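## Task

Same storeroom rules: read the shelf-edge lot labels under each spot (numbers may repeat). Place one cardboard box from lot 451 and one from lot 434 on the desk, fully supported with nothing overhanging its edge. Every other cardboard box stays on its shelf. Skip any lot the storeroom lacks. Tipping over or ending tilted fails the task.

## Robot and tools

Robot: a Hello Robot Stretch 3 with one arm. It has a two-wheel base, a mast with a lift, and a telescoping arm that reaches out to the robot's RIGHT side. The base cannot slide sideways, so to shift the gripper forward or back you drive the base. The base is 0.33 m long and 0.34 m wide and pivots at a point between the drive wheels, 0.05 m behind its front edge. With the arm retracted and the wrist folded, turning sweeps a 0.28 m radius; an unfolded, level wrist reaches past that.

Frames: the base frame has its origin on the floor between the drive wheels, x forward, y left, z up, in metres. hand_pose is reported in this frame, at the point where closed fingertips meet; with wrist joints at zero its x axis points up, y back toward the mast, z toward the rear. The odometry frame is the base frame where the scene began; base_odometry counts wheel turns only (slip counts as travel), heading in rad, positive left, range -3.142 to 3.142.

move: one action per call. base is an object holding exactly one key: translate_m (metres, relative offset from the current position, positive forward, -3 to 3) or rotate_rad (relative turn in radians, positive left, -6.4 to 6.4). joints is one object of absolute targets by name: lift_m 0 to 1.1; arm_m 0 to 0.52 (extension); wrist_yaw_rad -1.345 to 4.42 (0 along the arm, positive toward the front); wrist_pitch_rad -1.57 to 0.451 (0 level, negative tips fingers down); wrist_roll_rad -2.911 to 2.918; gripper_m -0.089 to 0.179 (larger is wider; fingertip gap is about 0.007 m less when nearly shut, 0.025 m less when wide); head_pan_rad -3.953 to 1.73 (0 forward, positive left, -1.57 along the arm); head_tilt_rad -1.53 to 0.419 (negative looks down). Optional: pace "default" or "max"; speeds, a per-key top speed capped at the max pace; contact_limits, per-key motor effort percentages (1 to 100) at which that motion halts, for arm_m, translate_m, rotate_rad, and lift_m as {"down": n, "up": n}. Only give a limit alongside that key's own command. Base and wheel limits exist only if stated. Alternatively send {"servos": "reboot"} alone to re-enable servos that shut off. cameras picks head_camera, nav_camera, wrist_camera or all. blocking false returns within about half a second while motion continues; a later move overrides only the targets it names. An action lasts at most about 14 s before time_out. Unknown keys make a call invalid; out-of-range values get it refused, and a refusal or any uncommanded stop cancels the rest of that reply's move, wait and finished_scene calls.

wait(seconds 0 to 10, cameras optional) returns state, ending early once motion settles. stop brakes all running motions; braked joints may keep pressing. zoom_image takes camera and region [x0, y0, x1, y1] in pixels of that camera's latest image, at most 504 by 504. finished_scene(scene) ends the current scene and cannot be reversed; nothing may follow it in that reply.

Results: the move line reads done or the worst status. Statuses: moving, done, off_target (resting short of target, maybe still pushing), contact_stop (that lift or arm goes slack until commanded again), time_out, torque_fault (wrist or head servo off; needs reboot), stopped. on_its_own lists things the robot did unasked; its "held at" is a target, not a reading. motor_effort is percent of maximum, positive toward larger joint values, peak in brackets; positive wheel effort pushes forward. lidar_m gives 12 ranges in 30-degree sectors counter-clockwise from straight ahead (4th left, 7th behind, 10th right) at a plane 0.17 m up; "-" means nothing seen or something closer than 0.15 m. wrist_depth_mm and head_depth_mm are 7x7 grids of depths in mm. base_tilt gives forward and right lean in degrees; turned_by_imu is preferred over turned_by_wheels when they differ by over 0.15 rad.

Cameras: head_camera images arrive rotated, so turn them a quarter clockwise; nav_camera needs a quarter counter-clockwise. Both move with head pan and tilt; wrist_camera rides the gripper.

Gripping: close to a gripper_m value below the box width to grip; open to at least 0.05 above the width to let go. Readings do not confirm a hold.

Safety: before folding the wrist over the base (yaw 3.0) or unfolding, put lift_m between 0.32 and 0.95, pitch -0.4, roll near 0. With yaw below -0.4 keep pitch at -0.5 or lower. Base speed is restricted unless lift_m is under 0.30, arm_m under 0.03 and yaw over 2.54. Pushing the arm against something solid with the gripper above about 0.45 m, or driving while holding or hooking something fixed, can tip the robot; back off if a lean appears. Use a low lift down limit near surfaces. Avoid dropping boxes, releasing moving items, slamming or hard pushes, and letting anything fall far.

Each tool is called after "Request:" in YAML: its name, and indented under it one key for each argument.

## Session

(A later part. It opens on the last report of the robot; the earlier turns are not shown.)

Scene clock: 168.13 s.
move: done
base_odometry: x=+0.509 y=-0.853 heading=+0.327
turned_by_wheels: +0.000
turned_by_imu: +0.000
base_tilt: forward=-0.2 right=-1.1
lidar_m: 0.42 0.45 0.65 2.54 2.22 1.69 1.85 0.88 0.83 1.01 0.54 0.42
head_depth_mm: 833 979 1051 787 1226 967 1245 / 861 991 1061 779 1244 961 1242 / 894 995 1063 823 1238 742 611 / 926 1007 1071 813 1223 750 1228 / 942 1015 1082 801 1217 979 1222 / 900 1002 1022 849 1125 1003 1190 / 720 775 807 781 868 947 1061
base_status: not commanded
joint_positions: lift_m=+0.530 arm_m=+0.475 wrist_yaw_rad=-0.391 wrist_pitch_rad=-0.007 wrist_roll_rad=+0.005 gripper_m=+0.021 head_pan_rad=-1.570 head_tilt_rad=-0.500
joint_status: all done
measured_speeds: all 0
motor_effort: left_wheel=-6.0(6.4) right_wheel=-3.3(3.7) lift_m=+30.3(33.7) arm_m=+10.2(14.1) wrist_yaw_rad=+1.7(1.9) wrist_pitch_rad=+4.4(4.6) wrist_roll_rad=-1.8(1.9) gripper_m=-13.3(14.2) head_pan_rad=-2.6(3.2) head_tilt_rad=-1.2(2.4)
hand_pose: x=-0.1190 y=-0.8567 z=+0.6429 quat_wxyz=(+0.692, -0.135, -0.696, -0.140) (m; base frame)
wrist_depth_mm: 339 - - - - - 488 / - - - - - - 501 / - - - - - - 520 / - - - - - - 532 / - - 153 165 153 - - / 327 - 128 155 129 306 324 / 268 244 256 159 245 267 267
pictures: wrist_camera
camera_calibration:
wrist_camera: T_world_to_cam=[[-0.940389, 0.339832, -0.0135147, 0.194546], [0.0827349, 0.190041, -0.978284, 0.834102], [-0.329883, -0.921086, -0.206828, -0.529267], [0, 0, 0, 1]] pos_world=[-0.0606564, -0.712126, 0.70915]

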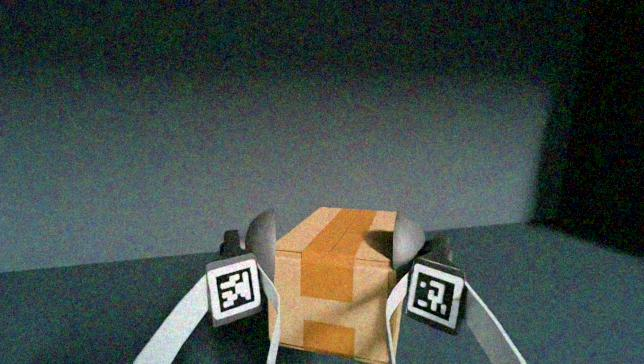

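Request:
move:
  joints: {"arm_m":0.0}
  speeds: {"arm_m":0.25}

Request:
move:
  base: {"rotate_rad":-1.23}
  joints: {"lift_m":0.8,"wrist_yaw_rad":0.0}

Request:
move:
  base: {"translate_m":-1.25}
  cameras: ["head_camera","nav_camera"]

Request:
move:
  base: {"rotate_rad":-0.366}
  cameras: ["head_camera","nav_camera"]

Scene clock: 199.80 s.
move: done
base_odometry: x=+0.509 y=-0.853 heading=+0.327
turned_by_wheels: +0.000
turned_by_imu: +0.000
base_tilt: forward=-0.4 right=-1.2
lidar_m: 0.42 0.44 0.65 2.54 2.22 1.68 1.85 0.89 0.84 1.01 0.54 0.42
head_depth_mm: 832 982 1050 790 1231 966 1250 / 859 990 1057 779 1248 961 1243 / 885 998 1059 824 1241 983 1237 / 924 1006 1067 813 1232 984 1232 / 942 1012 1079 804 1219 972 1222 / 900 999 1018 848 1128 1002 1192 / 720 777 804 785 869 951 1061
base_status: not commanded
joint_positions: lift_m=+0.530 arm_m=+0.001 wrist_yaw_rad=-0.391 wrist_pitch_rad=-0.007 wrist_roll_rad=+0.005 gripper_m=+0.021 head_pan_rad=-1.570 head_tilt_rad=-0.500
joint_status: all done
measured_speeds: all 0
motor_effort: left_wheel=-5.9(6.7) right_wheel=-3.0(3.8) lift_m=+27.2(27.5) arm_m=-13.3(15.2) wrist_yaw_rad=+0.7(1.5) wrist_pitch_rad=+4.6(4.7) wrist_roll_rad=-1.7(2.0) gripper_m=-13.6(14.2) head_pan_rad=-2.4(3.2) head_tilt_rad=-0.5(2.1)
hand_pose: x=-0.1190 y=-0.3823 z=+0.6428 quat_wxyz=(+0.692, -0.135, -0.696, -0.140) (m; base frame)
wrist_depth_mm: - - - - - - - / - - - - - - - / 734 - - - 941 - - / - - - - - - 564 / - - 153 165 152 571 - / - - 128 155 129 591 - / - - - 159 150 620 -
pictures: none

Scene clock: 203.10 s.
move: done
base_odometry: x=+0.509 y=-0.853 heading=-0.903
turned_by_wheels: -1.230
turned_by_imu: -1.211
base_tilt: forward=-0.3 right=-1.3
lidar_m: 0.64 0.44 0.42 0.42 0.55 1.26 2.12 1.69 1.85 1.58 0.83 1.13
head_depth_mm: 1499 1590 1704 1860 1955 1621 1321 / 1579 1671 1800 1959 2035 1611 1315 / 1646 1755 1904 2090 2087 1463 1309 / 1356 1464 1949 2113 1918 495 303 / 1336 1473 1557 1691 1859 1549 1296 / 1371 1545 1363 1726 1386 1491 1294 / 1305 1427 1185 1552 1205 1398 1200
base_status: done
joint_positions: lift_m=+0.800 arm_m=+0.001 wrist_yaw_rad=-0.002 wrist_pitch_rad=-0.008 wrist_roll_rad=+0.005 gripper_m=+0.021 head_pan_rad=-1.570 head_tilt_rad=-0.500
joint_status: all done
measured_speeds: all 0
motor_effort: left_wheel=+7.5(12.6) right_wheel=-10.4(13.5) lift_m=+31.7(34.8) arm_m=-11.9(13.7) wrist_yaw_rad=+1.5(5.5) wrist_pitch_rad=+4.7(4.8) wrist_roll_rad=-1.7(2.2) gripper_m=-13.3(14.1) head_pan_rad=-2.5(3.5) head_tilt_rad=-1.6(2.1)
hand_pose: x=-0.0220 y=-0.4016 z=+0.9126 quat_wxyz=(+0.706, +0.002, -0.708, -0.004) (m; base frame)
wrist_depth_mm: - - - - - - - / - - - - - - - / 522 - - - - - - / - - - - - - - / - - - 182 166 - - / - - 128 155 129 - - / - 96 - 159 - - -
pictures: none

Scene clock: 216.73 s.
move: done
base_odometry: x=-0.265 y=+0.128 heading=-0.903
turned_by_wheels: +0.000
turned_by_imu: +0.000
base_tilt: forward=-0.5 right=-1.2
lidar_m: 1.47 1.01 0.95 0.97 1.25 2.48 1.36 0.73 0.90 0.90 1.74 1.80
head_depth_mm: 1077 1146 1231 1291 957 732 1287 / 1128 1201 1287 1340 952 750 1317 / 1172 1251 1351 1443 943 724 1248 / 1213 1308 1414 1553 975 495 303 / 1261 1368 1491 1642 1819 1504 1300 / 1327 1435 1578 1733 1880 1586 1287 / 1397 1527 1686 1862 1960 1571 1289
base_status: done
joint_positions: lift_m=+0.800 arm_m=+0.001 wrist_yaw_rad=-0.002 wrist_pitch_rad=-0.008 wrist_roll_rad=+0.005 gripper_m=+0.021 head_pan_rad=-1.570 head_tilt_rad=-0.500
joint_status: not commanded
measured_speeds: all 0
motor_effort: left_wheel=-0.9(9.7) right_wheel=-11.4(14.6) lift_m=+24.5(32.0) arm_m=-2.1(12.4) wrist_yaw_rad=+1.6(3.1) wrist_pitch_rad=+4.6(4.8) wrist_roll_rad=-1.5(1.9) gripper_m=-13.5(14.3) head_pan_rad=-2.3(3.2) head_tilt_rad=+0.8(1.7)
hand_pose: x=-0.0220 y=-0.4016 z=+0.9126 quat_wxyz=(+0.706, +0.002, -0.708, -0.004) (m; base frame)
wrist_depth_mm: - - - - - - - / - - - - - - - / - - - - - - - / - - - - - - - / - - 159 181 152 - - / - - 128 155 129 - - / - - - 159 127 - -
pictures: head_camera (sideways), nav_camera (sideways)
camera_calibration:
head_camera: T_world_to_cam=[[-0.0466171, 0.432321, -0.900514, 1.18756], [0.997505, -0.0276992, -0.064936, 0.0780435], [-0.0530167, -0.901294, -0.429951, 0.515475], [0, 0, 0, 1]] pos_world=[0.0048409, -0.0466526, 1.29612]
nav_camera: T_world_to_cam=[[0.0173525, -0.456101, 0.889759, -1.11487], [-0.999791, -0.0175236, 0.0105156, 0.0426278], [0.0107956, -0.889756, -0.45631, 0.54707], [0, 0, 0, 1]] pos_world=[0.0560588, -0.0209895, 1.24116]

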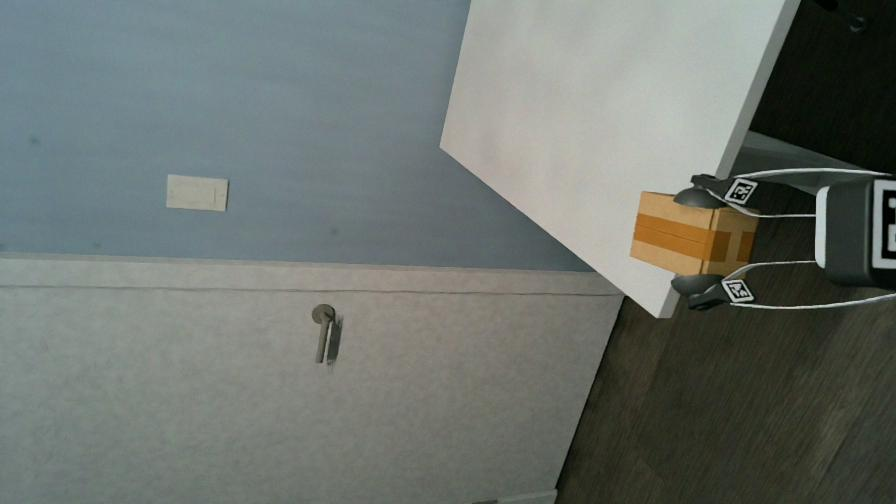

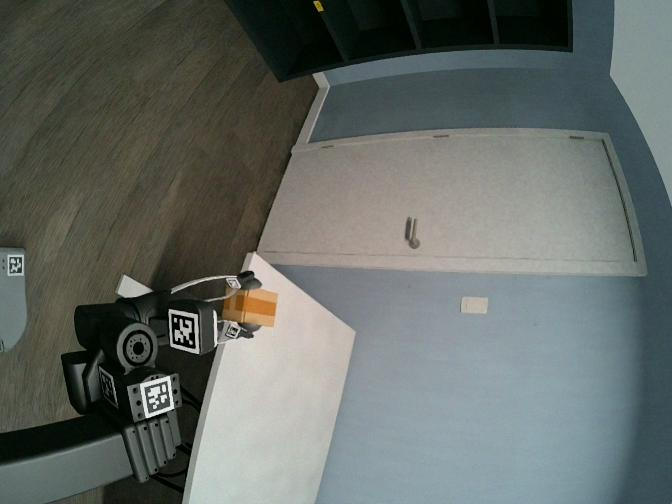

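Scene clock: 218.40 s.
move: done
base_odometry: x=-0.265 y=+0.128 heading=-1.268
turned_by_wheels: -0.366
turned_by_imu: -0.360
base_tilt: forward=-0.4 right=-1.1
lidar_m: 1.79 1.25 0.97 0.95 1.01 1.48 2.48 1.35 0.73 0.90 1.42 2.00
head_depth_mm: 1083 1166 1272 1336 959 758 1260 / 1086 1175 1271 1346 949 754 1286 / 1100 1180 1293 1356 939 707 1285 / 1103 1190 1300 1334 935 495 303 / 1114 1205 1307 1318 926 764 1255 / 1125 1216 1324 1420 922 786 1289 / 1131 1224 1336 1461 1573 786 1289
base_status: done
joint_positions: lift_m=+0.800 arm_m=+0.001 wrist_yaw_rad=-0.002 wrist_pitch_rad=-0.008 wrist_roll_rad=+0.005 gripper_m=+0.021 head_pan_rad=-1.570 head_tilt_rad=-0.500
joint_status: not commanded
measured_speeds: all 0
motor_effort: left_wheel=+8.1(11.2) right_wheel=-9.9(14.1) lift_m=+23.8(24.8) arm_m=-1.1(2.3) wrist_yaw_rad=+1.1(2.7) wrist_pitch_rad=+4.6(4.8) wrist_roll_rad=-1.6(1.9) gripper_m=-13.5(14.0) head_pan_rad=-2.5(3.0) head_tilt_rad=-0.1(1.4)
hand_pose: x=-0.0220 y=-0.4016 z=+0.9126 quat_wxyz=(+0.706, +0.002, -0.708, -0.004) (m; base frame)
wrist_depth_mm: - - - - - - - / - - - - - - - / - - - - - - - / - - - - - - - / - - 158 165 152 - - / - - 128 155 129 - - / - 96 - 158 128 - -
pictures: head_camera (sideways), nav_camera (sideways)
camera_calibration:
head_camera: T_world_to_cam=[[-0.0466171, 0.432321, -0.900514, 1.18756], [0.997505, -0.0276992, -0.064936, 0.0780435], [-0.0530167, -0.901294, -0.429951, 0.515475], [0, 0, 0, 1]] pos_world=[0.0048409, -0.0466526, 1.29612]
nav_camera: T_world_to_cam=[[0.0173525, -0.456101, 0.889759, -1.11487], [-0.999791, -0.0175236, 0.0105156, 0.0426278], [0.0107956, -0.889756, -0.45631, 0.54707], [0, 0, 0, 1]] pos_world=[0.0560588, -0.0209895, 1.24116]

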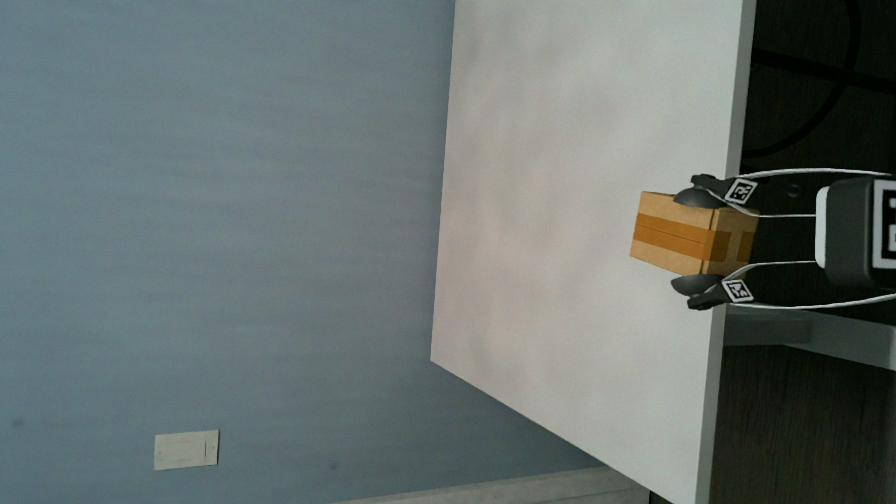

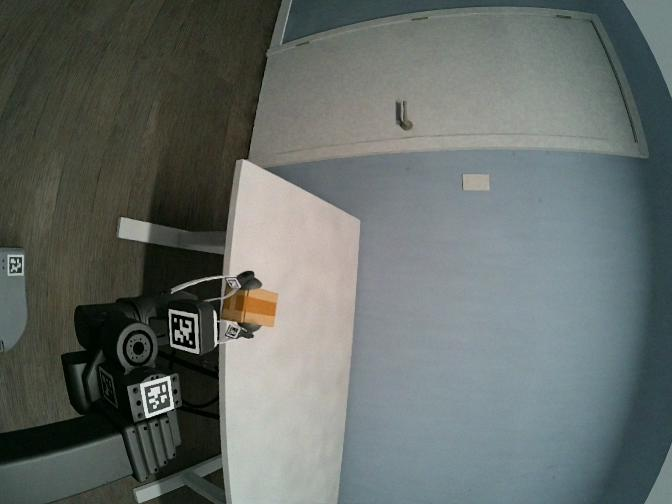

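Request:
move:
  joints: {"arm_m":0.36}

Request:
move:
  joints: {"lift_m":0.70}

Request:
move:
  joints: {"lift_m":0.655}
  speeds: {"lift_m":0.03}
  contact_limits: {"lift_m":{"down":12}}
  cameras: ["wrist_camera","head_camera"]

Scene clock: 232.07 s.
move: done
base_odometry: x=-0.265 y=+0.128 heading=-1.268
turned_by_wheels: +0.000
turned_by_imu: +0.000
base_tilt: forward=-0.3 right=-1.3
lidar_m: 1.79 1.25 0.97 0.95 1.01 1.48 2.48 1.36 0.73 0.90 1.42 2.00
head_depth_mm: 1088 1165 1272 1330 955 735 296 / 1090 1176 1276 1342 488 358 1087 / 1094 1181 1294 1353 522 775 1312 / 1103 1190 1294 1329 553 768 1309 / 1113 1201 1310 1322 928 763 1265 / 1119 1215 1325 1421 919 785 1299 / 1132 1223 1334 1462 1572 781 1288
base_status: not commanded
joint_positions: lift_m=+0.800 arm_m=+0.360 wrist_yaw_rad=-0.002 wrist_pitch_rad=-0.008 wrist_roll_rad=+0.005 gripper_m=+0.021 head_pan_rad=-1.570 head_tilt_rad=-0.500
joint_status: all done
measured_speeds: all 0
motor_effort: left_wheel=+7.8(8.5) right_wheel=-10.1(11.4) lift_m=+24.8(25.5) arm_m=+12.6(15.0) wrist_yaw_rad=+1.5(3.0) wrist_pitch_rad=+4.7(4.8) wrist_roll_rad=-1.4(1.9) gripper_m=-13.3(14.1) head_pan_rad=-2.1(3.1) head_tilt_rad=+0.3(1.2)
hand_pose: x=-0.0220 y=-0.7610 z=+0.9126 quat_wxyz=(+0.706, +0.002, -0.708, -0.004) (m; base frame)
wrist_depth_mm: 738 - - - - - - / 756 - - - - - - / 778 - - - - - - / 791 - - - - - - / 842 - 153 166 153 - - / - - 128 155 129 - - / - 96 - 159 127 - -
pictures: none

Scene clock: 233.80 s.
move: done
base_odometry: x=-0.265 y=+0.128 heading=-1.268
turned_by_wheels: +0.000
turned_by_imu: +0.000
base_tilt: forward=-0.2 right=-1.1
lidar_m: 1.79 1.25 0.97 0.95 1.01 1.48 2.48 1.36 0.73 0.90 1.42 2.00
head_depth_mm: 1083 1169 1266 1337 955 757 1266 / 1089 1177 1280 1354 947 705 389 / 1101 1187 1291 1344 938 565 1274 / 1104 1193 1306 1333 813 622 1303 / 1116 1202 1315 1318 923 764 1258 / 1118 1216 1316 1423 920 785 1290 / 1125 1225 1337 1460 1575 782 1287
base_status: not commanded
joint_positions: lift_m=+0.700 arm_m=+0.360 wrist_yaw_rad=-0.002 wrist_pitch_rad=-0.008 wrist_roll_rad=+0.005 gripper_m=+0.021 head_pan_rad=-1.570 head_tilt_rad=-0.500
joint_status: all done
measured_speeds: all 0
motor_effort: left_wheel=+7.5(8.2) right_wheel=-10.6(11.0) lift_m=+24.9(26.7) arm_m=+9.7(13.3) wrist_yaw_rad=+2.1(2.9) wrist_pitch_rad=+4.7(4.8) wrist_roll_rad=-1.7(1.8) gripper_m=-13.5(14.0) head_pan_rad=-2.3(3.1) head_tilt_rad=+1.1(1.4)
hand_pose: x=-0.0220 y=-0.7610 z=+0.8126 quat_wxyz=(+0.706, +0.002, -0.708, -0.004) (m; base frame)
wrist_depth_mm: 740 - - - - - - / 753 - - - - - - / 768 - - - - - - / 810 - - - - - - / 826 - 153 165 152 - - / - - 128 155 129 - - / - - - 159 128 - -
pictures: none

Scene clock: 235.73 s.
move: done
base_odometry: x=-0.265 y=+0.128 heading=-1.268
turned_by_wheels: +0.000
turned_by_imu: +0.000
base_tilt: forward=-0.2 right=-1.2
lidar_m: 1.80 1.25 0.97 0.95 1.01 1.48 2.48 1.35 0.73 0.90 1.42 2.00
head_depth_mm: 1084 1168 1267 1326 954 759 1260 / 1091 1182 1283 1346 946 752 448 / 1095 1186 1290 1351 942 579 1280 / 1103 1189 1295 1336 859 608 1307 / 1117 1200 1313 1320 925 762 1262 / 1124 1212 1330 1430 917 786 1291 / 1131 1225 1332 1463 1559 782 1288
base_status: not commanded
joint_positions: lift_m=+0.655 arm_m=+0.360 wrist_yaw_rad=-0.002 wrist_pitch_rad=-0.004 wrist_roll_rad=+0.005 gripper_m=+0.021 head_pan_rad=-1.570 head_tilt_rad=-0.500
joint_status: all done
measured_speeds: all 0
motor_effort: left_wheel=+7.7(8.2) right_wheel=-10.4(11.3) lift_m=+22.8(26.5) arm_m=+6.7(9.8) wrist_yaw_rad=+1.3(2.8) wrist_pitch_rad=+3.9(4.8) wrist_roll_rad=-1.5(1.9) gripper_m=-13.3(14.2) head_pan_rad=-3.0(3.0) head_tilt_rad=+0.9(1.5)
contact_limits: lift_m down 12 (down: maximum 72; up: maximum 65)
hand_pose: x=-0.0220 y=-0.7611 z=+0.7686 quat_wxyz=(+0.706, +0.001, -0.708, -0.002) (m; base frame)
wrist_depth_mm: 738 - - - - - - / 762 - - - - - - / 784 - - - - - - / 799 - - - - - - / - - 153 165 153 - - / - - 128 155 129 - - / - - - 159 131 - -
pictures: head_camera (sideways), wrist_camera
camera_calibration:
head_camera: T_world_to_cam=[[-0.0466171, 0.432321, -0.900514, 1.18756], [0.997505, -0.0276992, -0.064936, 0.0780435], [-0.0530167, -0.901294, -0.429951, 0.515475], [0, 0, 0, 1]] pos_world=[0.0048409, -0.0466526, 1.29612]
wrist_camera: T_world_to_cam=[[-0.999033, -0.0419406, -0.0131732, -0.0371468], [0.00433084, 0.204303, -0.978898, 0.940535], [0.0437469, -0.978009, -0.203923, -0.420513], [0, 0, 0, 1]] pos_world=[-0.0227881, -0.604977, 0.834447]

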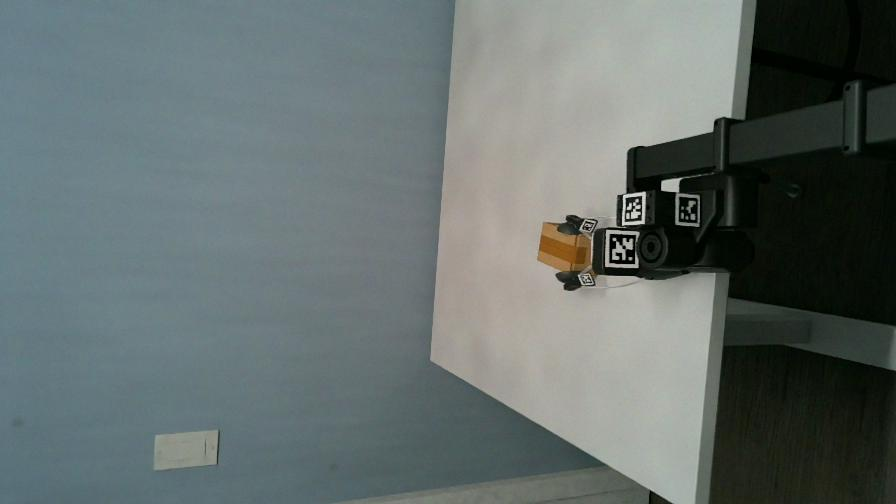

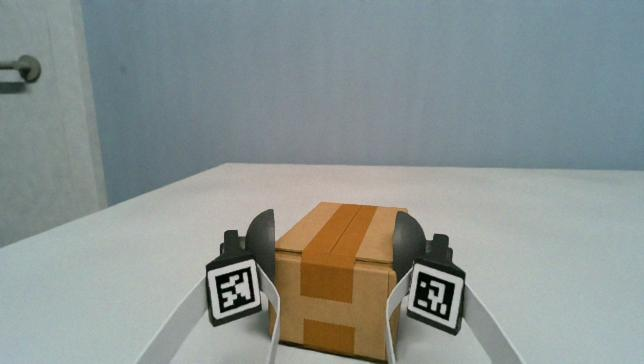

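Request:
move:
  joints: {"lift_m":0.635}
  speeds: {"lift_m":0.03}
  contact_limits: {"lift_m":{"down":12}}

Scene clock: 240.97 s.
move: contact_stop
base_odometry: x=-0.265 y=+0.128 heading=-1.268
turned_by_wheels: +0.000
turned_by_imu: +0.000
base_tilt: forward=-0.4 right=-1.3
lidar_m: 1.80 1.25 0.97 0.95 1.01 1.48 2.48 1.36 0.73 0.90 1.42 2.00
head_depth_mm: 1085 1166 1262 1330 957 757 1263 / 1090 1172 1280 1342 950 753 455 / 1095 1188 1290 1347 941 581 1279 / 1106 1198 1308 1334 862 611 1308 / 1117 1208 1310 1323 926 765 1268 / 1125 1217 1321 1424 919 786 1294 / 1134 1226 1332 1462 1570 783 1294
base_status: not commanded
joint_positions: lift_m=+0.650 arm_m=+0.360 wrist_yaw_rad=-0.001 wrist_pitch_rad=+0.016 wrist_roll_rad=+0.000 gripper_m=+0.021 head_pan_rad=-1.570 head_tilt_rad=-0.500
joint_status: lift_m contact_stop (moved -0.005 of -0.020)
measured_speeds: translate_m=+0.000 rotate_rad=+0.000 lift_m=+0.001 arm_m=+0.000 wrist_yaw_rad=+0.000 wrist_pitch_rad=+0.000 wrist_roll_rad=+0.000 head_pan_rad=+0.000 head_tilt_rad=+0.000
on_its_own: lift_m is slack since a contact_stop (your +0.635 is given up)
motor_effort: left_wheel=+3.0(7.8) right_wheel=-6.1(10.7) lift_m=+26.4(26.5) arm_m=-0.2(1.9) wrist_yaw_rad=+1.3(2.4) wrist_pitch_rad=+0.4(3.9) wrist_roll_rad=-0.1(1.7) gripper_m=-13.0(14.1) head_pan_rad=-2.1(2.9) head_tilt_rad=+1.1(1.9)
contact_limits: lift_m down 12 (down: maximum 72; up: maximum 65)
hand_pose: x=-0.0218 y=-0.7616 z=+0.7684 quat_wxyz=(+0.707, -0.006, -0.707, +0.005) (m; base frame)
wrist_depth_mm: 755 - - - - - - / 766 - - - - - - / 778 - - - - - - / 800 - - - - - - / - - 153 165 153 - - / - - 128 155 129 - - / - - - 159 128 - -
pictures: none

On surface. Release, retract.

Request:
move:
  joints: {"lift_m":0.653}

Request:
move:
  joints: {"gripper_m":0.179}

Request:
move:
  joints: {"arm_m":0.1}
  cameras: ["wrist_camera"]

Request:
move:
  joints: {"arm_m":0.0,"lift_m":0.74,"wrist_pitch_rad":-0.4,"head_pan_rad":-0.2,"head_tilt_rad":-0.3}
  cameras: ["nav_camera"]

Scene clock: 248.13 s.
move: done
base_odometry: x=-0.265 y=+0.128 heading=-1.268
turned_by_wheels: +0.000
turned_by_imu: +0.000
base_tilt: forward=-0.4 right=-1.2
lidar_m: 1.80 1.25 0.97 0.95 1.02 1.48 2.47 1.36 0.73 0.90 1.42 2.00
head_depth_mm: 1083 1166 1268 1337 957 757 1262 / 1091 1182 1282 1342 951 749 450 / 1102 1182 1287 1345 942 581 1276 / 1104 1193 1293 1331 860 610 1301 / 1115 1200 1313 1309 928 763 1261 / 1125 1216 1326 1431 917 789 1288 / 1128 1225 1344 1467 1577 784 1289
base_status: not commanded
joint_positions: lift_m=+0.653 arm_m=+0.360 wrist_yaw_rad=-0.001 wrist_pitch_rad=+0.004 wrist_roll_rad=+0.000 gripper_m=+0.021 head_pan_rad=-1.570 head_tilt_rad=-0.500
joint_status: all done
measured_speeds: all 0
motor_effort: left_wheel=+3.3(3.3) right_wheel=-4.7(6.5) lift_m=+30.9(32.2) arm_m=-6.0(6.6) wrist_yaw_rad=+0.9(1.8) wrist_pitch_rad=+2.5(2.8) wrist_roll_rad=-0.2(0.2) gripper_m=-13.5(13.9) head_pan_rad=-2.5(2.6) head_tilt_rad=+1.5(1.9)
hand_pose: x=-0.0218 y=-0.7613 z=+0.7687 quat_wxyz=(+0.707, -0.002, -0.707, +0.001) (m; base frame)
wrist_depth_mm: 742 - - - - - - / 764 - - - - - - / 780 - - - - - - / 798 - - - - - - / - - 153 179 153 - - / - - 128 155 130 - - / - - - 159 128 - -
pictures: none

Scene clock: 250.27 s.
move: done
base_odometry: x=-0.265 y=+0.128 heading=-1.268
turned_by_wheels: +0.000
turned_by_imu: +0.000
base_tilt: forward=-0.4 right=-1.1
lidar_m: 1.79 1.25 0.97 0.95 1.01 1.48 2.48 1.35 0.73 0.90 1.42 2.00
head_depth_mm: 1085 1163 1272 1332 956 758 1263 / 1088 1178 1272 1344 952 751 451 / 1097 1189 1289 1345 936 580 1283 / 1105 1196 1302 1338 892 610 1306 / 1115 1204 1310 1320 924 763 1261 / 1120 1207 1327 1426 921 788 1289 / 1132 1225 1345 1467 1574 782 1291
base_status: not commanded
joint_positions: lift_m=+0.653 arm_m=+0.360 wrist_yaw_rad=-0.001 wrist_pitch_rad=+0.004 wrist_roll_rad=+0.000 gripper_m=+0.179 head_pan_rad=-1.570 head_tilt_rad=-0.500
joint_status: all done
measured_speeds: all 0
motor_effort: left_wheel=+3.0(3.4) right_wheel=-5.3(6.0) lift_m=+30.0(31.4) arm_m=-9.8(10.2) wrist_yaw_rad=+0.7(2.1) wrist_pitch_rad=+2.4(2.6) wrist_roll_rad=+0.2(0.5) gripper_m=+0.4(84.2) head_pan_rad=-2.1(3.0) head_tilt_rad=+1.1(2.1)
hand_pose: x=-0.0218 y=-0.7613 z=+0.7687 quat_wxyz=(+0.707, -0.002, -0.707, +0.001) (m; base frame)
wrist_depth_mm: 733 - - - - - - / 763 - - - - - - / 786 - - - - - - / 793 - - - - - - / - 143 - 166 180 - - / - 126 - 155 149 - - / - - - 159 - - 105
pictures: none

Scene clock: 253.40 s.
move: done
base_odometry: x=-0.265 y=+0.128 heading=-1.268
turned_by_wheels: +0.000
turned_by_imu: +0.000
base_tilt: forward=-0.3 right=-1.2
lidar_m: 1.79 1.25 0.97 0.95 1.02 1.48 2.48 1.35 0.73 0.90 1.42 2.01
head_depth_mm: 1085 1166 1267 1331 956 755 1265 / 1089 1174 1275 1339 948 754 1275 / 1097 1186 1286 1350 944 751 1277 / 1102 1200 1305 1332 892 769 449 / 1114 1207 1308 1326 927 737 1270 / 1120 1212 1324 1431 920 790 1295 / 1135 1223 1331 1464 1573 783 1290
base_status: not commanded
joint_positions: lift_m=+0.653 arm_m=+0.100 wrist_yaw_rad=-0.001 wrist_pitch_rad=+0.004 wrist_roll_rad=+0.000 gripper_m=+0.179 head_pan_rad=-1.570 head_tilt_rad=-0.500
joint_status: all done
measured_speeds: all 0
motor_effort: left_wheel=+3.0(3.7) right_wheel=-5.2(6.3) lift_m=+29.3(30.7) arm_m=-12.9(14.4) wrist_yaw_rad=-0.1(2.1) wrist_pitch_rad=+2.5(2.6) wrist_roll_rad=+0.0(0.3) gripper_m=+0.4(1.2) head_pan_rad=-2.2(3.0) head_tilt_rad=+1.0(2.2)
hand_pose: x=-0.0218 y=-0.5013 z=+0.7687 quat_wxyz=(+0.707, -0.002, -0.707, +0.001) (m; base frame)
wrist_depth_mm: - - - - - - - / - - - - - - - / - - - - - - - / - - - 416 - - - / - 142 - - - - - / - 126 - - - - - / - - - - - - 105
pictures: wrist_camera
camera_calibration:
wrist_camera: T_world_to_cam=[[-0.999049, -0.0428504, -0.00811606, -0.0303705], [-0.000467824, 0.196615, -0.980481, 0.884728], [0.0436097, -0.979544, -0.196448, -0.172956], [0, 0, 0, 1]] pos_world=[-0.0223851, -0.34467, 0.833235]

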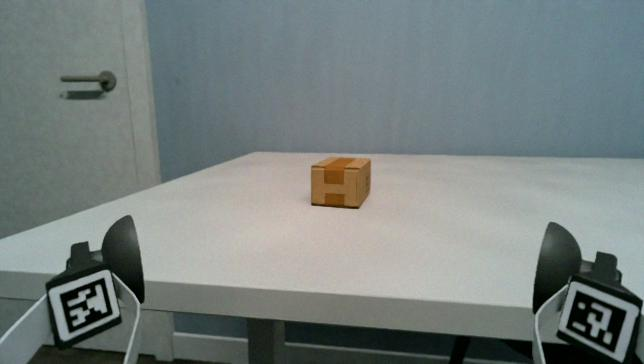

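Scene clock: 255.50 s.
move: done
base_odometry: x=-0.265 y=+0.128 heading=-1.268
turned_by_wheels: +0.000
turned_by_imu: +0.000
base_tilt: forward=-0.3 right=-1.3
lidar_m: 1.80 1.25 0.97 0.95 1.01 1.48 2.47 1.35 0.73 0.90 1.42 2.01
head_depth_mm: 2006 1828 1925 2015 2477 2054 1570 / 1990 2104 2208 2267 2203 2024 1555 / 1968 2056 2186 2297 2302 2020 1557 / 1937 2035 2163 2282 2288 1991 1543 / 1728 1689 2105 1993 2143 1969 1545 / 1893 1957 2113 2197 2261 1931 1525 / 1854 1959 2070 2176 2254 1913 1531
base_status: not commanded
joint_positions: lift_m=+0.740 arm_m=+0.001 wrist_yaw_rad=-0.001 wrist_pitch_rad=-0.413 wrist_roll_rad=+0.000 gripper_m=+0.179 head_pan_rad=-0.192 head_tilt_rad=-0.297
joint_status: all done
measured_speeds: translate_m=+0.000 rotate_rad=+0.000 lift_m=+0.000 arm_m=+0.000 wrist_yaw_rad=+0.000 wrist_pitch_rad=+0.000 wrist_roll_rad=+0.000 head_pan_rad=-0.024 head_tilt_rad=+0.000
motor_effort: left_wheel=+3.0(3.6) right_wheel=-5.4(6.3) lift_m=+30.8(33.3) arm_m=-12.2(14.6) wrist_yaw_rad=-0.6(2.2) wrist_pitch_rad=+1.8(4.1) wrist_roll_rad=+0.0(0.3) gripper_m=+0.4(1.1) head_pan_rad=-3.2(5.3) head_tilt_rad=+1.7(7.8)
hand_pose: x=-0.0218 y=-0.3706 z=+0.7539 quat_wxyz=(+0.692, +0.145, -0.692, -0.146) (m; base frame)
wrist_depth_mm: - - - 481 - - - / - - - - - - - / - - - - - - - / - - - - - 617 - / - - - - - - - / 123 - - - - - - / 877 907 935 901 902 877 105
pictures: nav_camera (sideways)
camera_calibration:
nav_camera: T_world_to_cam=[[0.265253, -0.0341151, 0.963575, -1.21279], [-0.176411, -0.984221, 0.0137164, 0.0333765], [0.947903, -0.173624, -0.267085, 0.295073], [0, 0, 0, 1]] pos_world=[0.047884, 0.0427071, 1.24697]

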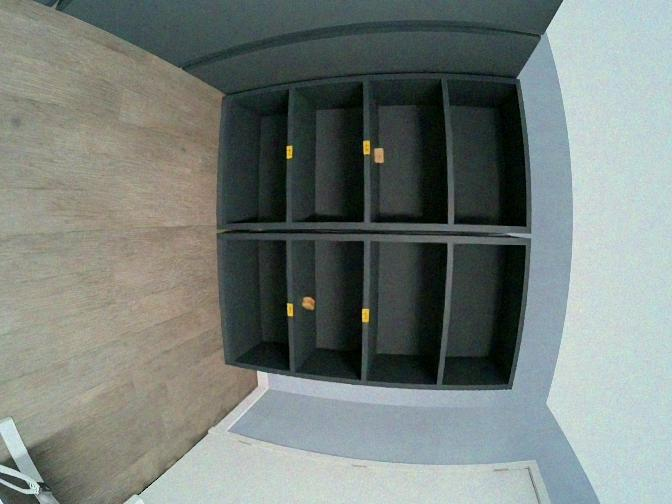

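Request:
move:
  joints: {"wrist_yaw_rad":3.0,"gripper_m":0.04}

Request:
move:
  base: {"rotate_rad":2.9}
  joints: {"lift_m":0.28,"head_pan_rad":0.25,"head_tilt_rad":-0.3}
  pace: "max"
  cameras: ["nav_camera","head_camera"]

Scene clock: 280.67 s.
move: done
base_odometry: x=-0.265 y=+0.128 heading=-1.268
turned_by_wheels: +0.000
turned_by_imu: +0.000
base_tilt: forward=-0.4 right=-1.2
lidar_m: 1.80 1.25 0.97 0.95 1.01 1.48 2.47 1.35 0.73 0.90 1.42 2.01
head_depth_mm: 2017 1812 2001 2369 2479 2049 1564 / 1979 2103 2237 2204 2230 2045 1552 / 1974 2062 2179 2301 2301 2012 1545 / 1934 2048 2134 2279 2292 2021 1538 / 1893 1981 2104 1970 2111 1931 1532 / 1879 1983 2087 2191 2265 1944 1520 / 1809 1954 2052 2153 2241 1921 1521
base_status: not commanded
joint_positions: lift_m=+0.740 arm_m=+0.001 wrist_yaw_rad=+2.997 wrist_pitch_rad=-0.413 wrist_roll_rad=+0.000 gripper_m=+0.040 head_pan_rad=-0.200 head_tilt_rad=-0.300
joint_status: all done
measured_speeds: all 0
motor_effort: left_wheel=+3.0(3.5) right_wheel=-5.1(6.3) lift_m=+27.7(29.5) arm_m=-10.6(12.3) wrist_yaw_rad=+1.6(5.3) wrist_pitch_rad=+1.8(2.0) wrist_roll_rad=-0.2(0.3) gripper_m=+0.4(82.0) head_pan_rad=-3.2(3.7) head_tilt_rad=-3.0(4.2)
hand_pose: x=+0.0112 y=+0.0772 z=+0.7539 quat_wxyz=(+0.195, +0.700, +0.095, +0.680) (m; base frame)
wrist_depth_mm: - 137 - - - - - / - 147 - - - - - / - 162 - - - - - / - 186 - - - - - / - - 203 - - - - / - - 127 - 129 - - / 923 949 260 927 892 899 913
pictures: none

Scene clock: 285.43 s.
move: done
base_odometry: x=-0.265 y=+0.128 heading=+1.631
turned_by_wheels: +2.900
turned_by_imu: +2.850
base_tilt: forward=-0.3 right=-1.2
lidar_m: 2.48 2.38 0.97 0.73 1.34 1.59 1.80 1.70 1.06 0.95 0.96 1.15
head_depth_mm: 2128 2224 2320 2433 2548 2048 1553 / 2123 2223 2326 2438 2535 2023 1554 / 2138 2242 2343 2451 2592 2005 1552 / 2135 2261 2364 2468 2611 1995 1531 / 2165 2245 2365 2459 2592 1970 1519 / 2169 2281 2354 2503 2579 1985 1532 / 2167 2270 2390 2509 2623 1963 1515
base_status: done
joint_positions: lift_m=+0.280 arm_m=+0.001 wrist_yaw_rad=+2.997 wrist_pitch_rad=-0.415 wrist_roll_rad=+0.000 gripper_m=+0.040 head_pan_rad=+0.250 head_tilt_rad=-0.300
joint_status: all done
measured_speeds: all 0
motor_effort: left_wheel=-5.7(14.5) right_wheel=+6.0(14.4) lift_m=+31.0(31.1) arm_m=-12.2(13.6) wrist_yaw_rad=+1.5(3.3) wrist_pitch_rad=+2.2(2.4) wrist_roll_rad=-0.1(0.3) gripper_m=+0.0(1.0) head_pan_rad=-2.9(5.0) head_tilt_rad=-2.1(4.4)
hand_pose: x=+0.0111 y=+0.0769 z=+0.2934 quat_wxyz=(+0.196, +0.700, +0.095, +0.680) (m; base frame)
wrist_depth_mm: - 137 - - - - - / - 148 - - - - - / 942 161 845 914 899 873 875 / 727 185 656 715 701 696 686 / 602 582 202 571 563 580 576 / 513 508 127 299 129 492 494 / 436 280 257 269 423 434 431
pictures: head_camera (sideways), nav_camera (sideways)
camera_calibration:
head_camera: T_world_to_cam=[[-0.226014, -0.105489, -0.968395, 1.27728], [-0.207332, 0.97655, -0.057988, 0.0763833], [0.951804, 0.187673, -0.242586, 0.265469], [0, 0, 0, 1]] pos_world=[0.051847, 0.0103258, 1.30574]
nav_camera: T_world_to_cam=[[0.257744, 0.0834327, 0.962604, -1.21138], [0.261331, -0.965152, 0.0136804, 0.0307803], [0.930201, 0.248032, -0.270566, 0.299714], [0, 0, 0, 1]] pos_world=[0.025387, 0.0564375, 1.24675]

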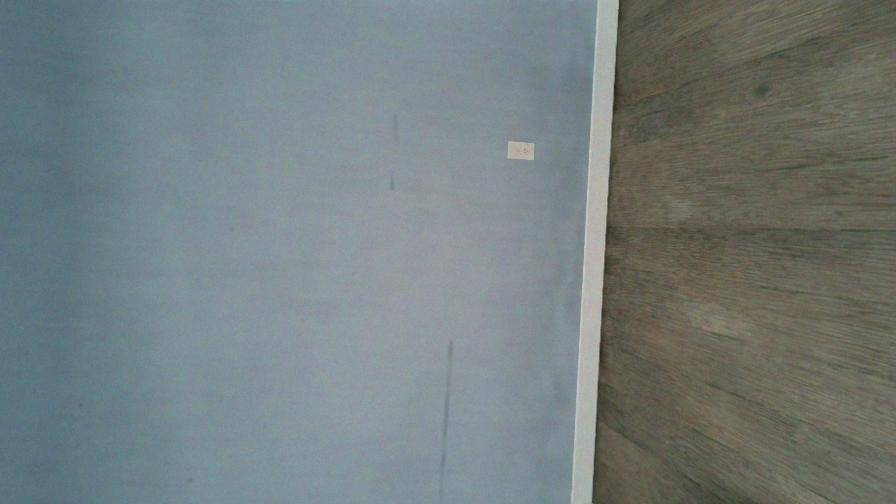

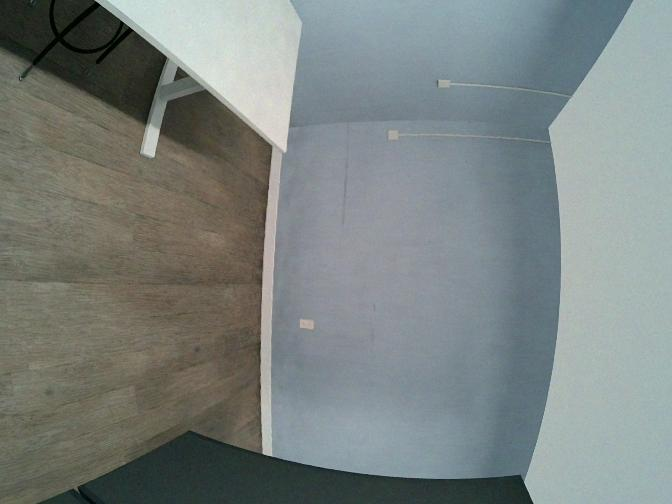

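Request:
move:
  base: {"rotate_rad":-0.075}

Request:
move:
  base: {"translate_m":1.95}
  pace: "max"

Request:
move:
  base: {"rotate_rad":-1.22}
  joints: {"head_pan_rad":-0.4,"head_tilt_rad":-0.3}
  cameras: ["nav_camera"]

Scene clock: 307.30 s.
move: done
base_odometry: x=-0.265 y=+0.128 heading=+1.557
turned_by_wheels: -0.075
turned_by_imu: -0.074
base_tilt: forward=-0.4 right=-1.2
lidar_m: 2.48 2.48 0.97 0.73 1.33 1.52 1.80 1.80 1.10 0.95 0.95 1.10
head_depth_mm: 2163 2273 2400 2512 2618 2041 1556 / 2165 2260 2367 2488 2623 2030 1554 / 2135 2261 2362 2448 2574 2024 1544 / 2144 2229 2347 2464 2556 2000 1534 / 2140 2222 2348 2445 2554 1986 1533 / 2127 2225 2327 2448 2539 1968 1529 / 2119 2212 2324 2425 2541 1974 1524
base_status: done
joint_positions: lift_m=+0.280 arm_m=+0.001 wrist_yaw_rad=+2.997 wrist_pitch_rad=-0.415 wrist_roll_rad=+0.000 gripper_m=+0.040 head_pan_rad=+0.250 head_tilt_rad=-0.300
joint_status: not commanded
measured_speeds: all 0
motor_effort: left_wheel=+8.4(9.4) right_wheel=-9.3(10.9) lift_m=+30.4(31.4) arm_m=-7.8(9.6) wrist_yaw_rad=+1.6(3.1) wrist_pitch_rad=+2.3(2.4) wrist_roll_rad=+0.1(0.3) gripper_m=+0.4(0.6) head_pan_rad=-3.6(3.6) head_tilt_rad=-1.6(2.6)
hand_pose: x=+0.0111 y=+0.0769 z=+0.2934 quat_wxyz=(+0.196, +0.700, +0.095, +0.680) (m; base frame)
wrist_depth_mm: - 137 - - - - - / - 148 - - - - - / 928 162 866 897 894 876 865 / 739 182 653 708 701 696 693 / 597 577 203 564 564 580 574 / 509 513 127 300 130 499 495 / 436 282 256 270 422 433 428
pictures: none

Scene clock: 315.23 s.
move: done
base_odometry: x=-0.237 y=+2.078 heading=+1.557
turned_by_wheels: +0.000
turned_by_imu: +0.001
base_tilt: forward=-0.4 right=-1.2
lidar_m: 0.61 0.61 0.71 1.22 1.59 1.60 3.65 0.90 0.61 0.82 1.22 0.70
head_depth_mm: 504 526 553 583 614 652 692 / 501 526 552 581 612 647 688 / 500 523 550 579 610 646 687 / 498 522 549 576 608 644 682 / 498 521 545 574 606 642 684 / 496 519 545 573 603 639 679 / 495 518 544 572 601 635 676
base_status: done
joint_positions: lift_m=+0.280 arm_m=+0.001 wrist_yaw_rad=+2.997 wrist_pitch_rad=-0.415 wrist_roll_rad=+0.000 gripper_m=+0.040 head_pan_rad=+0.250 head_tilt_rad=-0.300
joint_status: not commanded
measured_speeds: all 0
motor_effort: left_wheel=+1.4(16.1) right_wheel=+4.2(11.1) lift_m=+23.5(30.5) arm_m=+0.7(8.2) wrist_yaw_rad=+1.6(3.4) wrist_pitch_rad=+2.3(2.4) wrist_roll_rad=+0.2(0.4) gripper_m=+0.2(1.0) head_pan_rad=-2.7(3.8) head_tilt_rad=-0.7(2.2)
hand_pose: x=+0.0111 y=+0.0769 z=+0.2934 quat_wxyz=(+0.195, +0.700, +0.096, +0.680) (m; base frame)
wrist_depth_mm: - 137 - - - - 558 / - 148 - - - - 577 / 927 162 859 897 898 780 583 / 743 186 660 714 711 702 589 / 599 583 202 565 564 579 581 / 510 505 127 301 129 488 490 / 434 280 257 268 425 430 428
pictures: none

Scene clock: 318.13 s.
move: done
base_odometry: x=-0.237 y=+2.078 heading=+0.337
turned_by_wheels: -1.220
turned_by_imu: -1.200
base_tilt: forward=-0.2 right=-1.4
lidar_m: 1.72 0.79 0.62 0.61 0.65 0.97 1.83 1.60 2.47 1.28 0.61 0.65
head_depth_mm: 596 602 610 617 628 635 648 / 712 722 733 745 757 771 789 / 1776 1857 1900 941 959 985 1006 / 1729 1815 1901 2024 2141 1981 1539 / 1671 1753 1858 1942 2049 2004 1526 / 1630 1698 1780 1867 1987 1968 1523 / 1583 1654 1729 1809 1888 1940 1518
base_status: done
joint_positions: lift_m=+0.280 arm_m=+0.001 wrist_yaw_rad=+2.997 wrist_pitch_rad=-0.415 wrist_roll_rad=+0.000 gripper_m=+0.040 head_pan_rad=-0.401 head_tilt_rad=-0.300
joint_status: all done
measured_speeds: all 0
motor_effort: left_wheel=+8.1(12.4) right_wheel=-9.1(13.6) lift_m=+23.5(24.3) arm_m=-2.4(2.4) wrist_yaw_rad=+1.3(3.0) wrist_pitch_rad=+2.2(2.3) wrist_roll_rad=+0.0(0.3) gripper_m=+0.4(0.9) head_pan_rad=+3.4(4.5) head_tilt_rad=+0.6(4.5)
hand_pose: x=+0.0111 y=+0.0769 z=+0.2934 quat_wxyz=(+0.195, +0.700, +0.096, +0.680) (m; base frame)
wrist_depth_mm: 587 137 601 602 600 605 596 / - 147 174 - - - 633 / - 161 171 - - - - / 707 183 220 706 710 691 695 / 599 578 202 571 565 584 579 / 516 510 127 300 129 494 491 / 434 281 258 268 419 435 430
pictures: nav_camera (sideways)
camera_calibration:
nav_camera: T_world_to_cam=[[0.255556, -0.0899323, 0.962602, -1.21137], [-0.377409, -0.925946, 0.0136887, 0.034691], [0.890086, -0.366793, -0.270572, 0.299956], [0, 0, 0, 1]] pos_world=[0.055678, 0.0332028, 1.24675]

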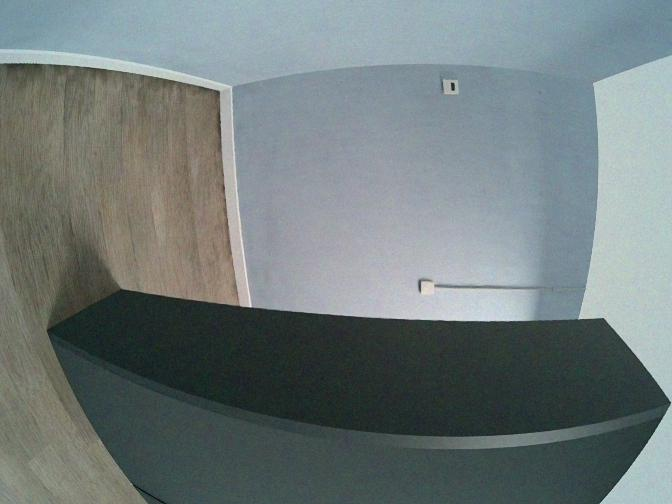

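Request:
move:
  base: {"translate_m":1.25}
  joints: {"head_pan_rad":-1.8,"head_tilt_rad":-0.3}
  pace: "max"
  cameras: ["nav_camera","head_camera"]

Scene clock: 336.70 s.
move: done
base_odometry: x=+0.942 y=+2.492 heading=+0.337
turned_by_wheels: +0.000
turned_by_imu: +0.001
base_tilt: forward=-0.4 right=-1.2
lidar_m: 0.68 0.62 0.49 0.48 0.52 0.77 2.78 0.69 0.63 1.92 0.88 0.69
head_depth_mm: 1285 955 1409 1365 734 1075 671 / 1260 1303 1396 1330 1520 1162 961 / 1264 1318 1380 1421 1515 1390 1451 / 2887 2180 2298 2386 2462 1916 1536 / 3142 3809 - - 2851 1998 1532 / 3220 3807 - - 2844 1989 1517 / 2974 3477 3373 3371 2741 1970 1518
base_status: done
joint_positions: lift_m=+0.280 arm_m=+0.001 wrist_yaw_rad=+2.997 wrist_pitch_rad=-0.415 wrist_roll_rad=+0.000 gripper_m=+0.040 head_pan_rad=-1.800 head_tilt_rad=-0.300
joint_status: all done
measured_speeds: all 0
motor_effort: left_wheel=+3.8(14.8) right_wheel=+1.7(13.2) lift_m=+25.1(26.2) arm_m=-10.2(13.2) wrist_yaw_rad=+1.6(3.3) wrist_pitch_rad=+2.3(2.4) wrist_roll_rad=-0.2(0.3) gripper_m=+0.4(1.0) head_pan_rad=+3.3(5.0) head_tilt_rad=+2.0(4.3)
hand_pose: x=+0.0110 y=+0.0769 z=+0.2934 quat_wxyz=(+0.195, +0.700, +0.096, +0.680) (m; base frame)
wrist_depth_mm: 488 137 481 485 487 480 488 / 531 147 525 527 530 524 525 / 581 162 570 576 582 576 576 / - 179 188 - - - - / 611 578 202 565 566 584 575 / 511 503 126 299 129 495 488 / 432 280 257 268 424 432 434
pictures: head_camera (sideways), nav_camera (sideways)
camera_calibration:
head_camera: T_world_to_cam=[[0.0106003, 0.249196, -0.968395, 1.27584], [0.962144, -0.2663, -0.0579948, 0.0692547], [-0.272336, -0.931121, -0.242585, 0.272925], [0, 0, 0, 1]] pos_world=[-0.00583012, -0.0453659, 1.30574]
nav_camera: T_world_to_cam=[[-0.0447939, -0.267196, 0.962601, -1.20953], [-0.97694, 0.213075, 0.0136835, 0.0383602], [-0.208762, -0.93979, -0.270579, 0.30667], [0, 0, 0, 1]] pos_world=[0.047317, -0.0431499, 1.24675]

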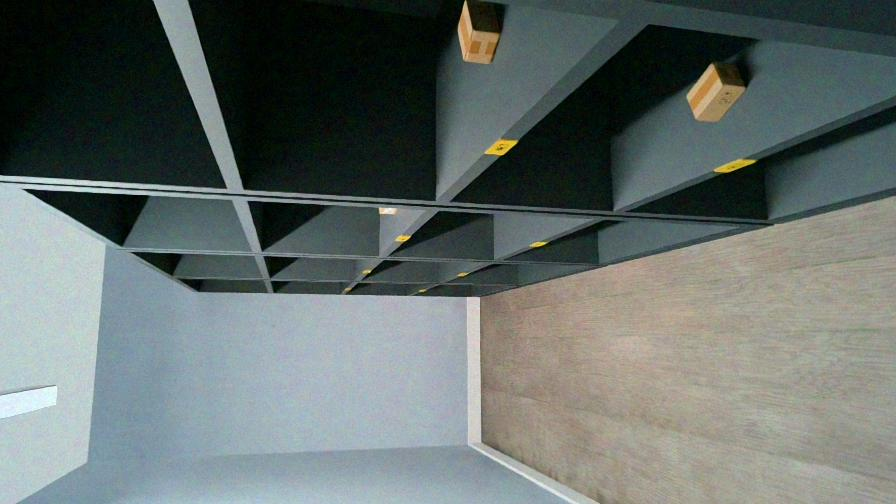

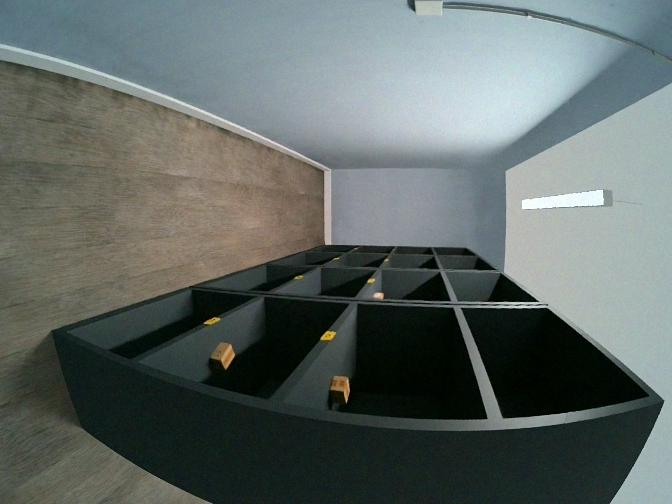

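Request:
zoom_image:
  camera: "head_camera"
  region: [340, 120, 560, 300]

Request:
zoom_image:
  camera: "head_camera"
  region: [700, 140, 770, 190]

Request:
zoom_image:
  camera: "head_camera"
  region: [380, 220, 420, 260]

Request:
zoom_image:
  camera: "head_camera"
  region: [480, 130, 530, 170]

Scaled by 2.291 from the camera's 896x504 image, which has a finer 1280x720 frame.

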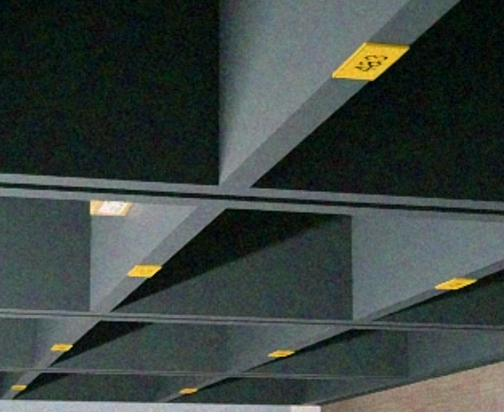

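Scaled by 7.200 from the camera's 896x504 image, which has a finer 1280x720 frame.

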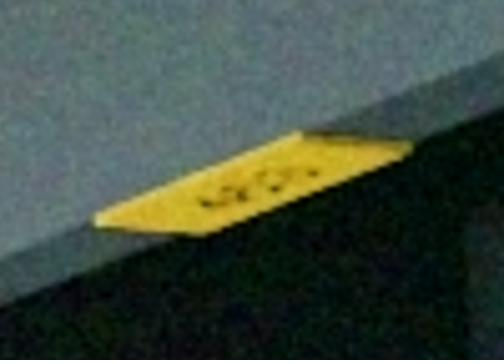

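Scaled by 12.600 from the camera's 896x504 image, which has a finer 1280x720 frame.

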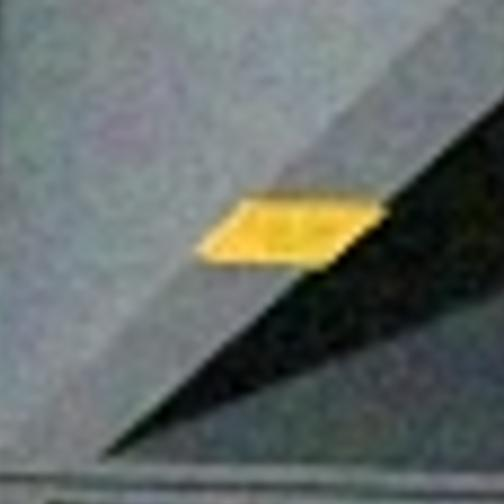

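Scaled by 10.080 from the camera's 896x504 image, which has a finer 1280x720 frame.

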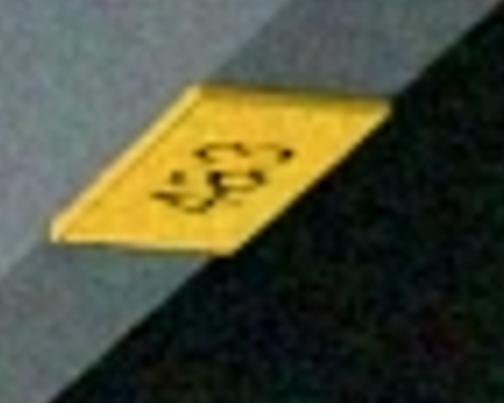

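Request:
move:
  base: {"rotate_rad":-1.6}
  joints: {"head_pan_rad":-1.3,"head_tilt_rad":-0.4}
  cameras: ["head_camera","nav_camera"]

Scene clock: 357.87 s.
move: done
base_odometry: x=+0.942 y=+2.492 heading=-1.262
turned_by_wheels: -1.600
turned_by_imu: -1.574
base_tilt: forward=-0.4 right=-1.3
lidar_m: 1.99 0.89 0.69 0.68 0.63 0.49 0.48 0.52 0.76 2.77 0.70 0.63
head_depth_mm: 2495 2659 2804 2925 2483 1818 1427 / 2580 2741 2898 3093 2440 1785 1415 / 2671 2826 2982 3173 2418 1774 1408 / 2785 2910 3067 3235 2397 1759 1407 / 2898 3048 3205 3452 2391 1767 1407 / 2962 3129 3226 2985 2164 1643 1219 / 709 738 771 808 849 897 948
base_status: done
joint_positions: lift_m=+0.280 arm_m=+0.001 wrist_yaw_rad=+2.997 wrist_pitch_rad=-0.415 wrist_roll_rad=+0.000 gripper_m=+0.040 head_pan_rad=-1.299 head_tilt_rad=-0.400
joint_status: all done
measured_speeds: all 0
motor_effort: left_wheel=+7.0(12.8) right_wheel=-10.3(12.9) lift_m=+26.9(27.1) arm_m=-12.4(13.6) wrist_yaw_rad=+2.0(2.9) wrist_pitch_rad=+2.3(2.4) wrist_roll_rad=-0.2(0.3) gripper_m=+0.3(0.9) head_pan_rad=-2.9(5.3) head_tilt_rad=-3.9(6.2)
hand_pose: x=+0.0110 y=+0.0769 z=+0.2934 quat_wxyz=(+0.195, +0.700, +0.096, +0.680) (m; base frame)
wrist_depth_mm: 560 137 - - - - - / 589 148 - - - - - / 613 161 169 - - 801 - / 601 186 659 710 711 699 693 / 591 577 203 573 565 579 578 / 515 505 127 301 129 491 492 / 436 281 258 270 422 432 430
pictures: head_camera (sideways), nav_camera (sideways)
camera_calibration:
head_camera: T_world_to_cam=[[-0.135865, 0.31549, -0.939152, 1.23849], [0.970308, 0.233838, -0.0618185, 0.0741498], [0.200107, -0.919666, -0.337893, 0.394059], [0, 0, 0, 1]] pos_world=[0.0174644, -0.0456662, 1.30086]
nav_camera: T_world_to_cam=[[0.114288, -0.34714, 0.930823, -1.16907], [-0.95902, -0.283075, 0.0121806, 0.040151], [0.259264, -0.894071, -0.365266, 0.427023], [0, 0, 0, 1]] pos_world=[0.0614048, -0.0126771, 1.24369]

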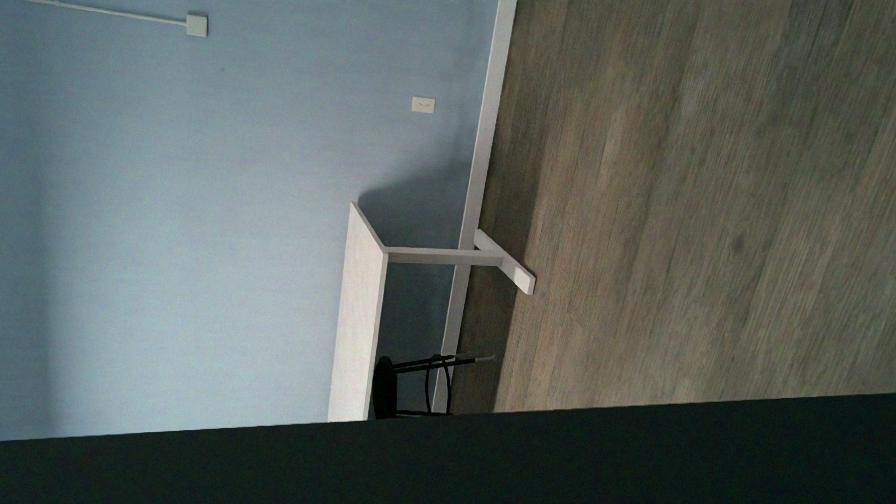

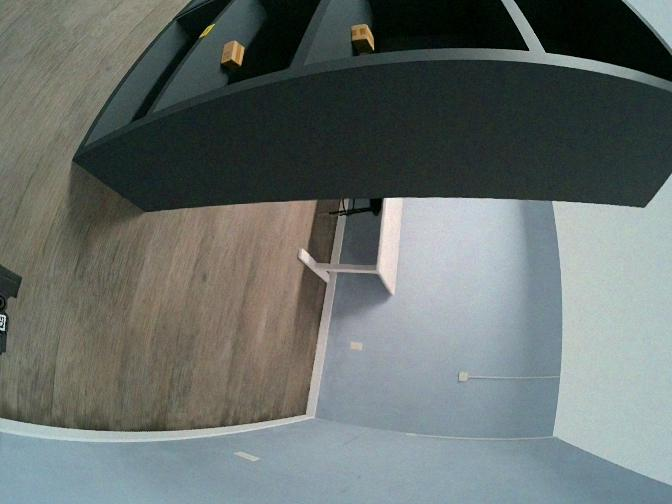

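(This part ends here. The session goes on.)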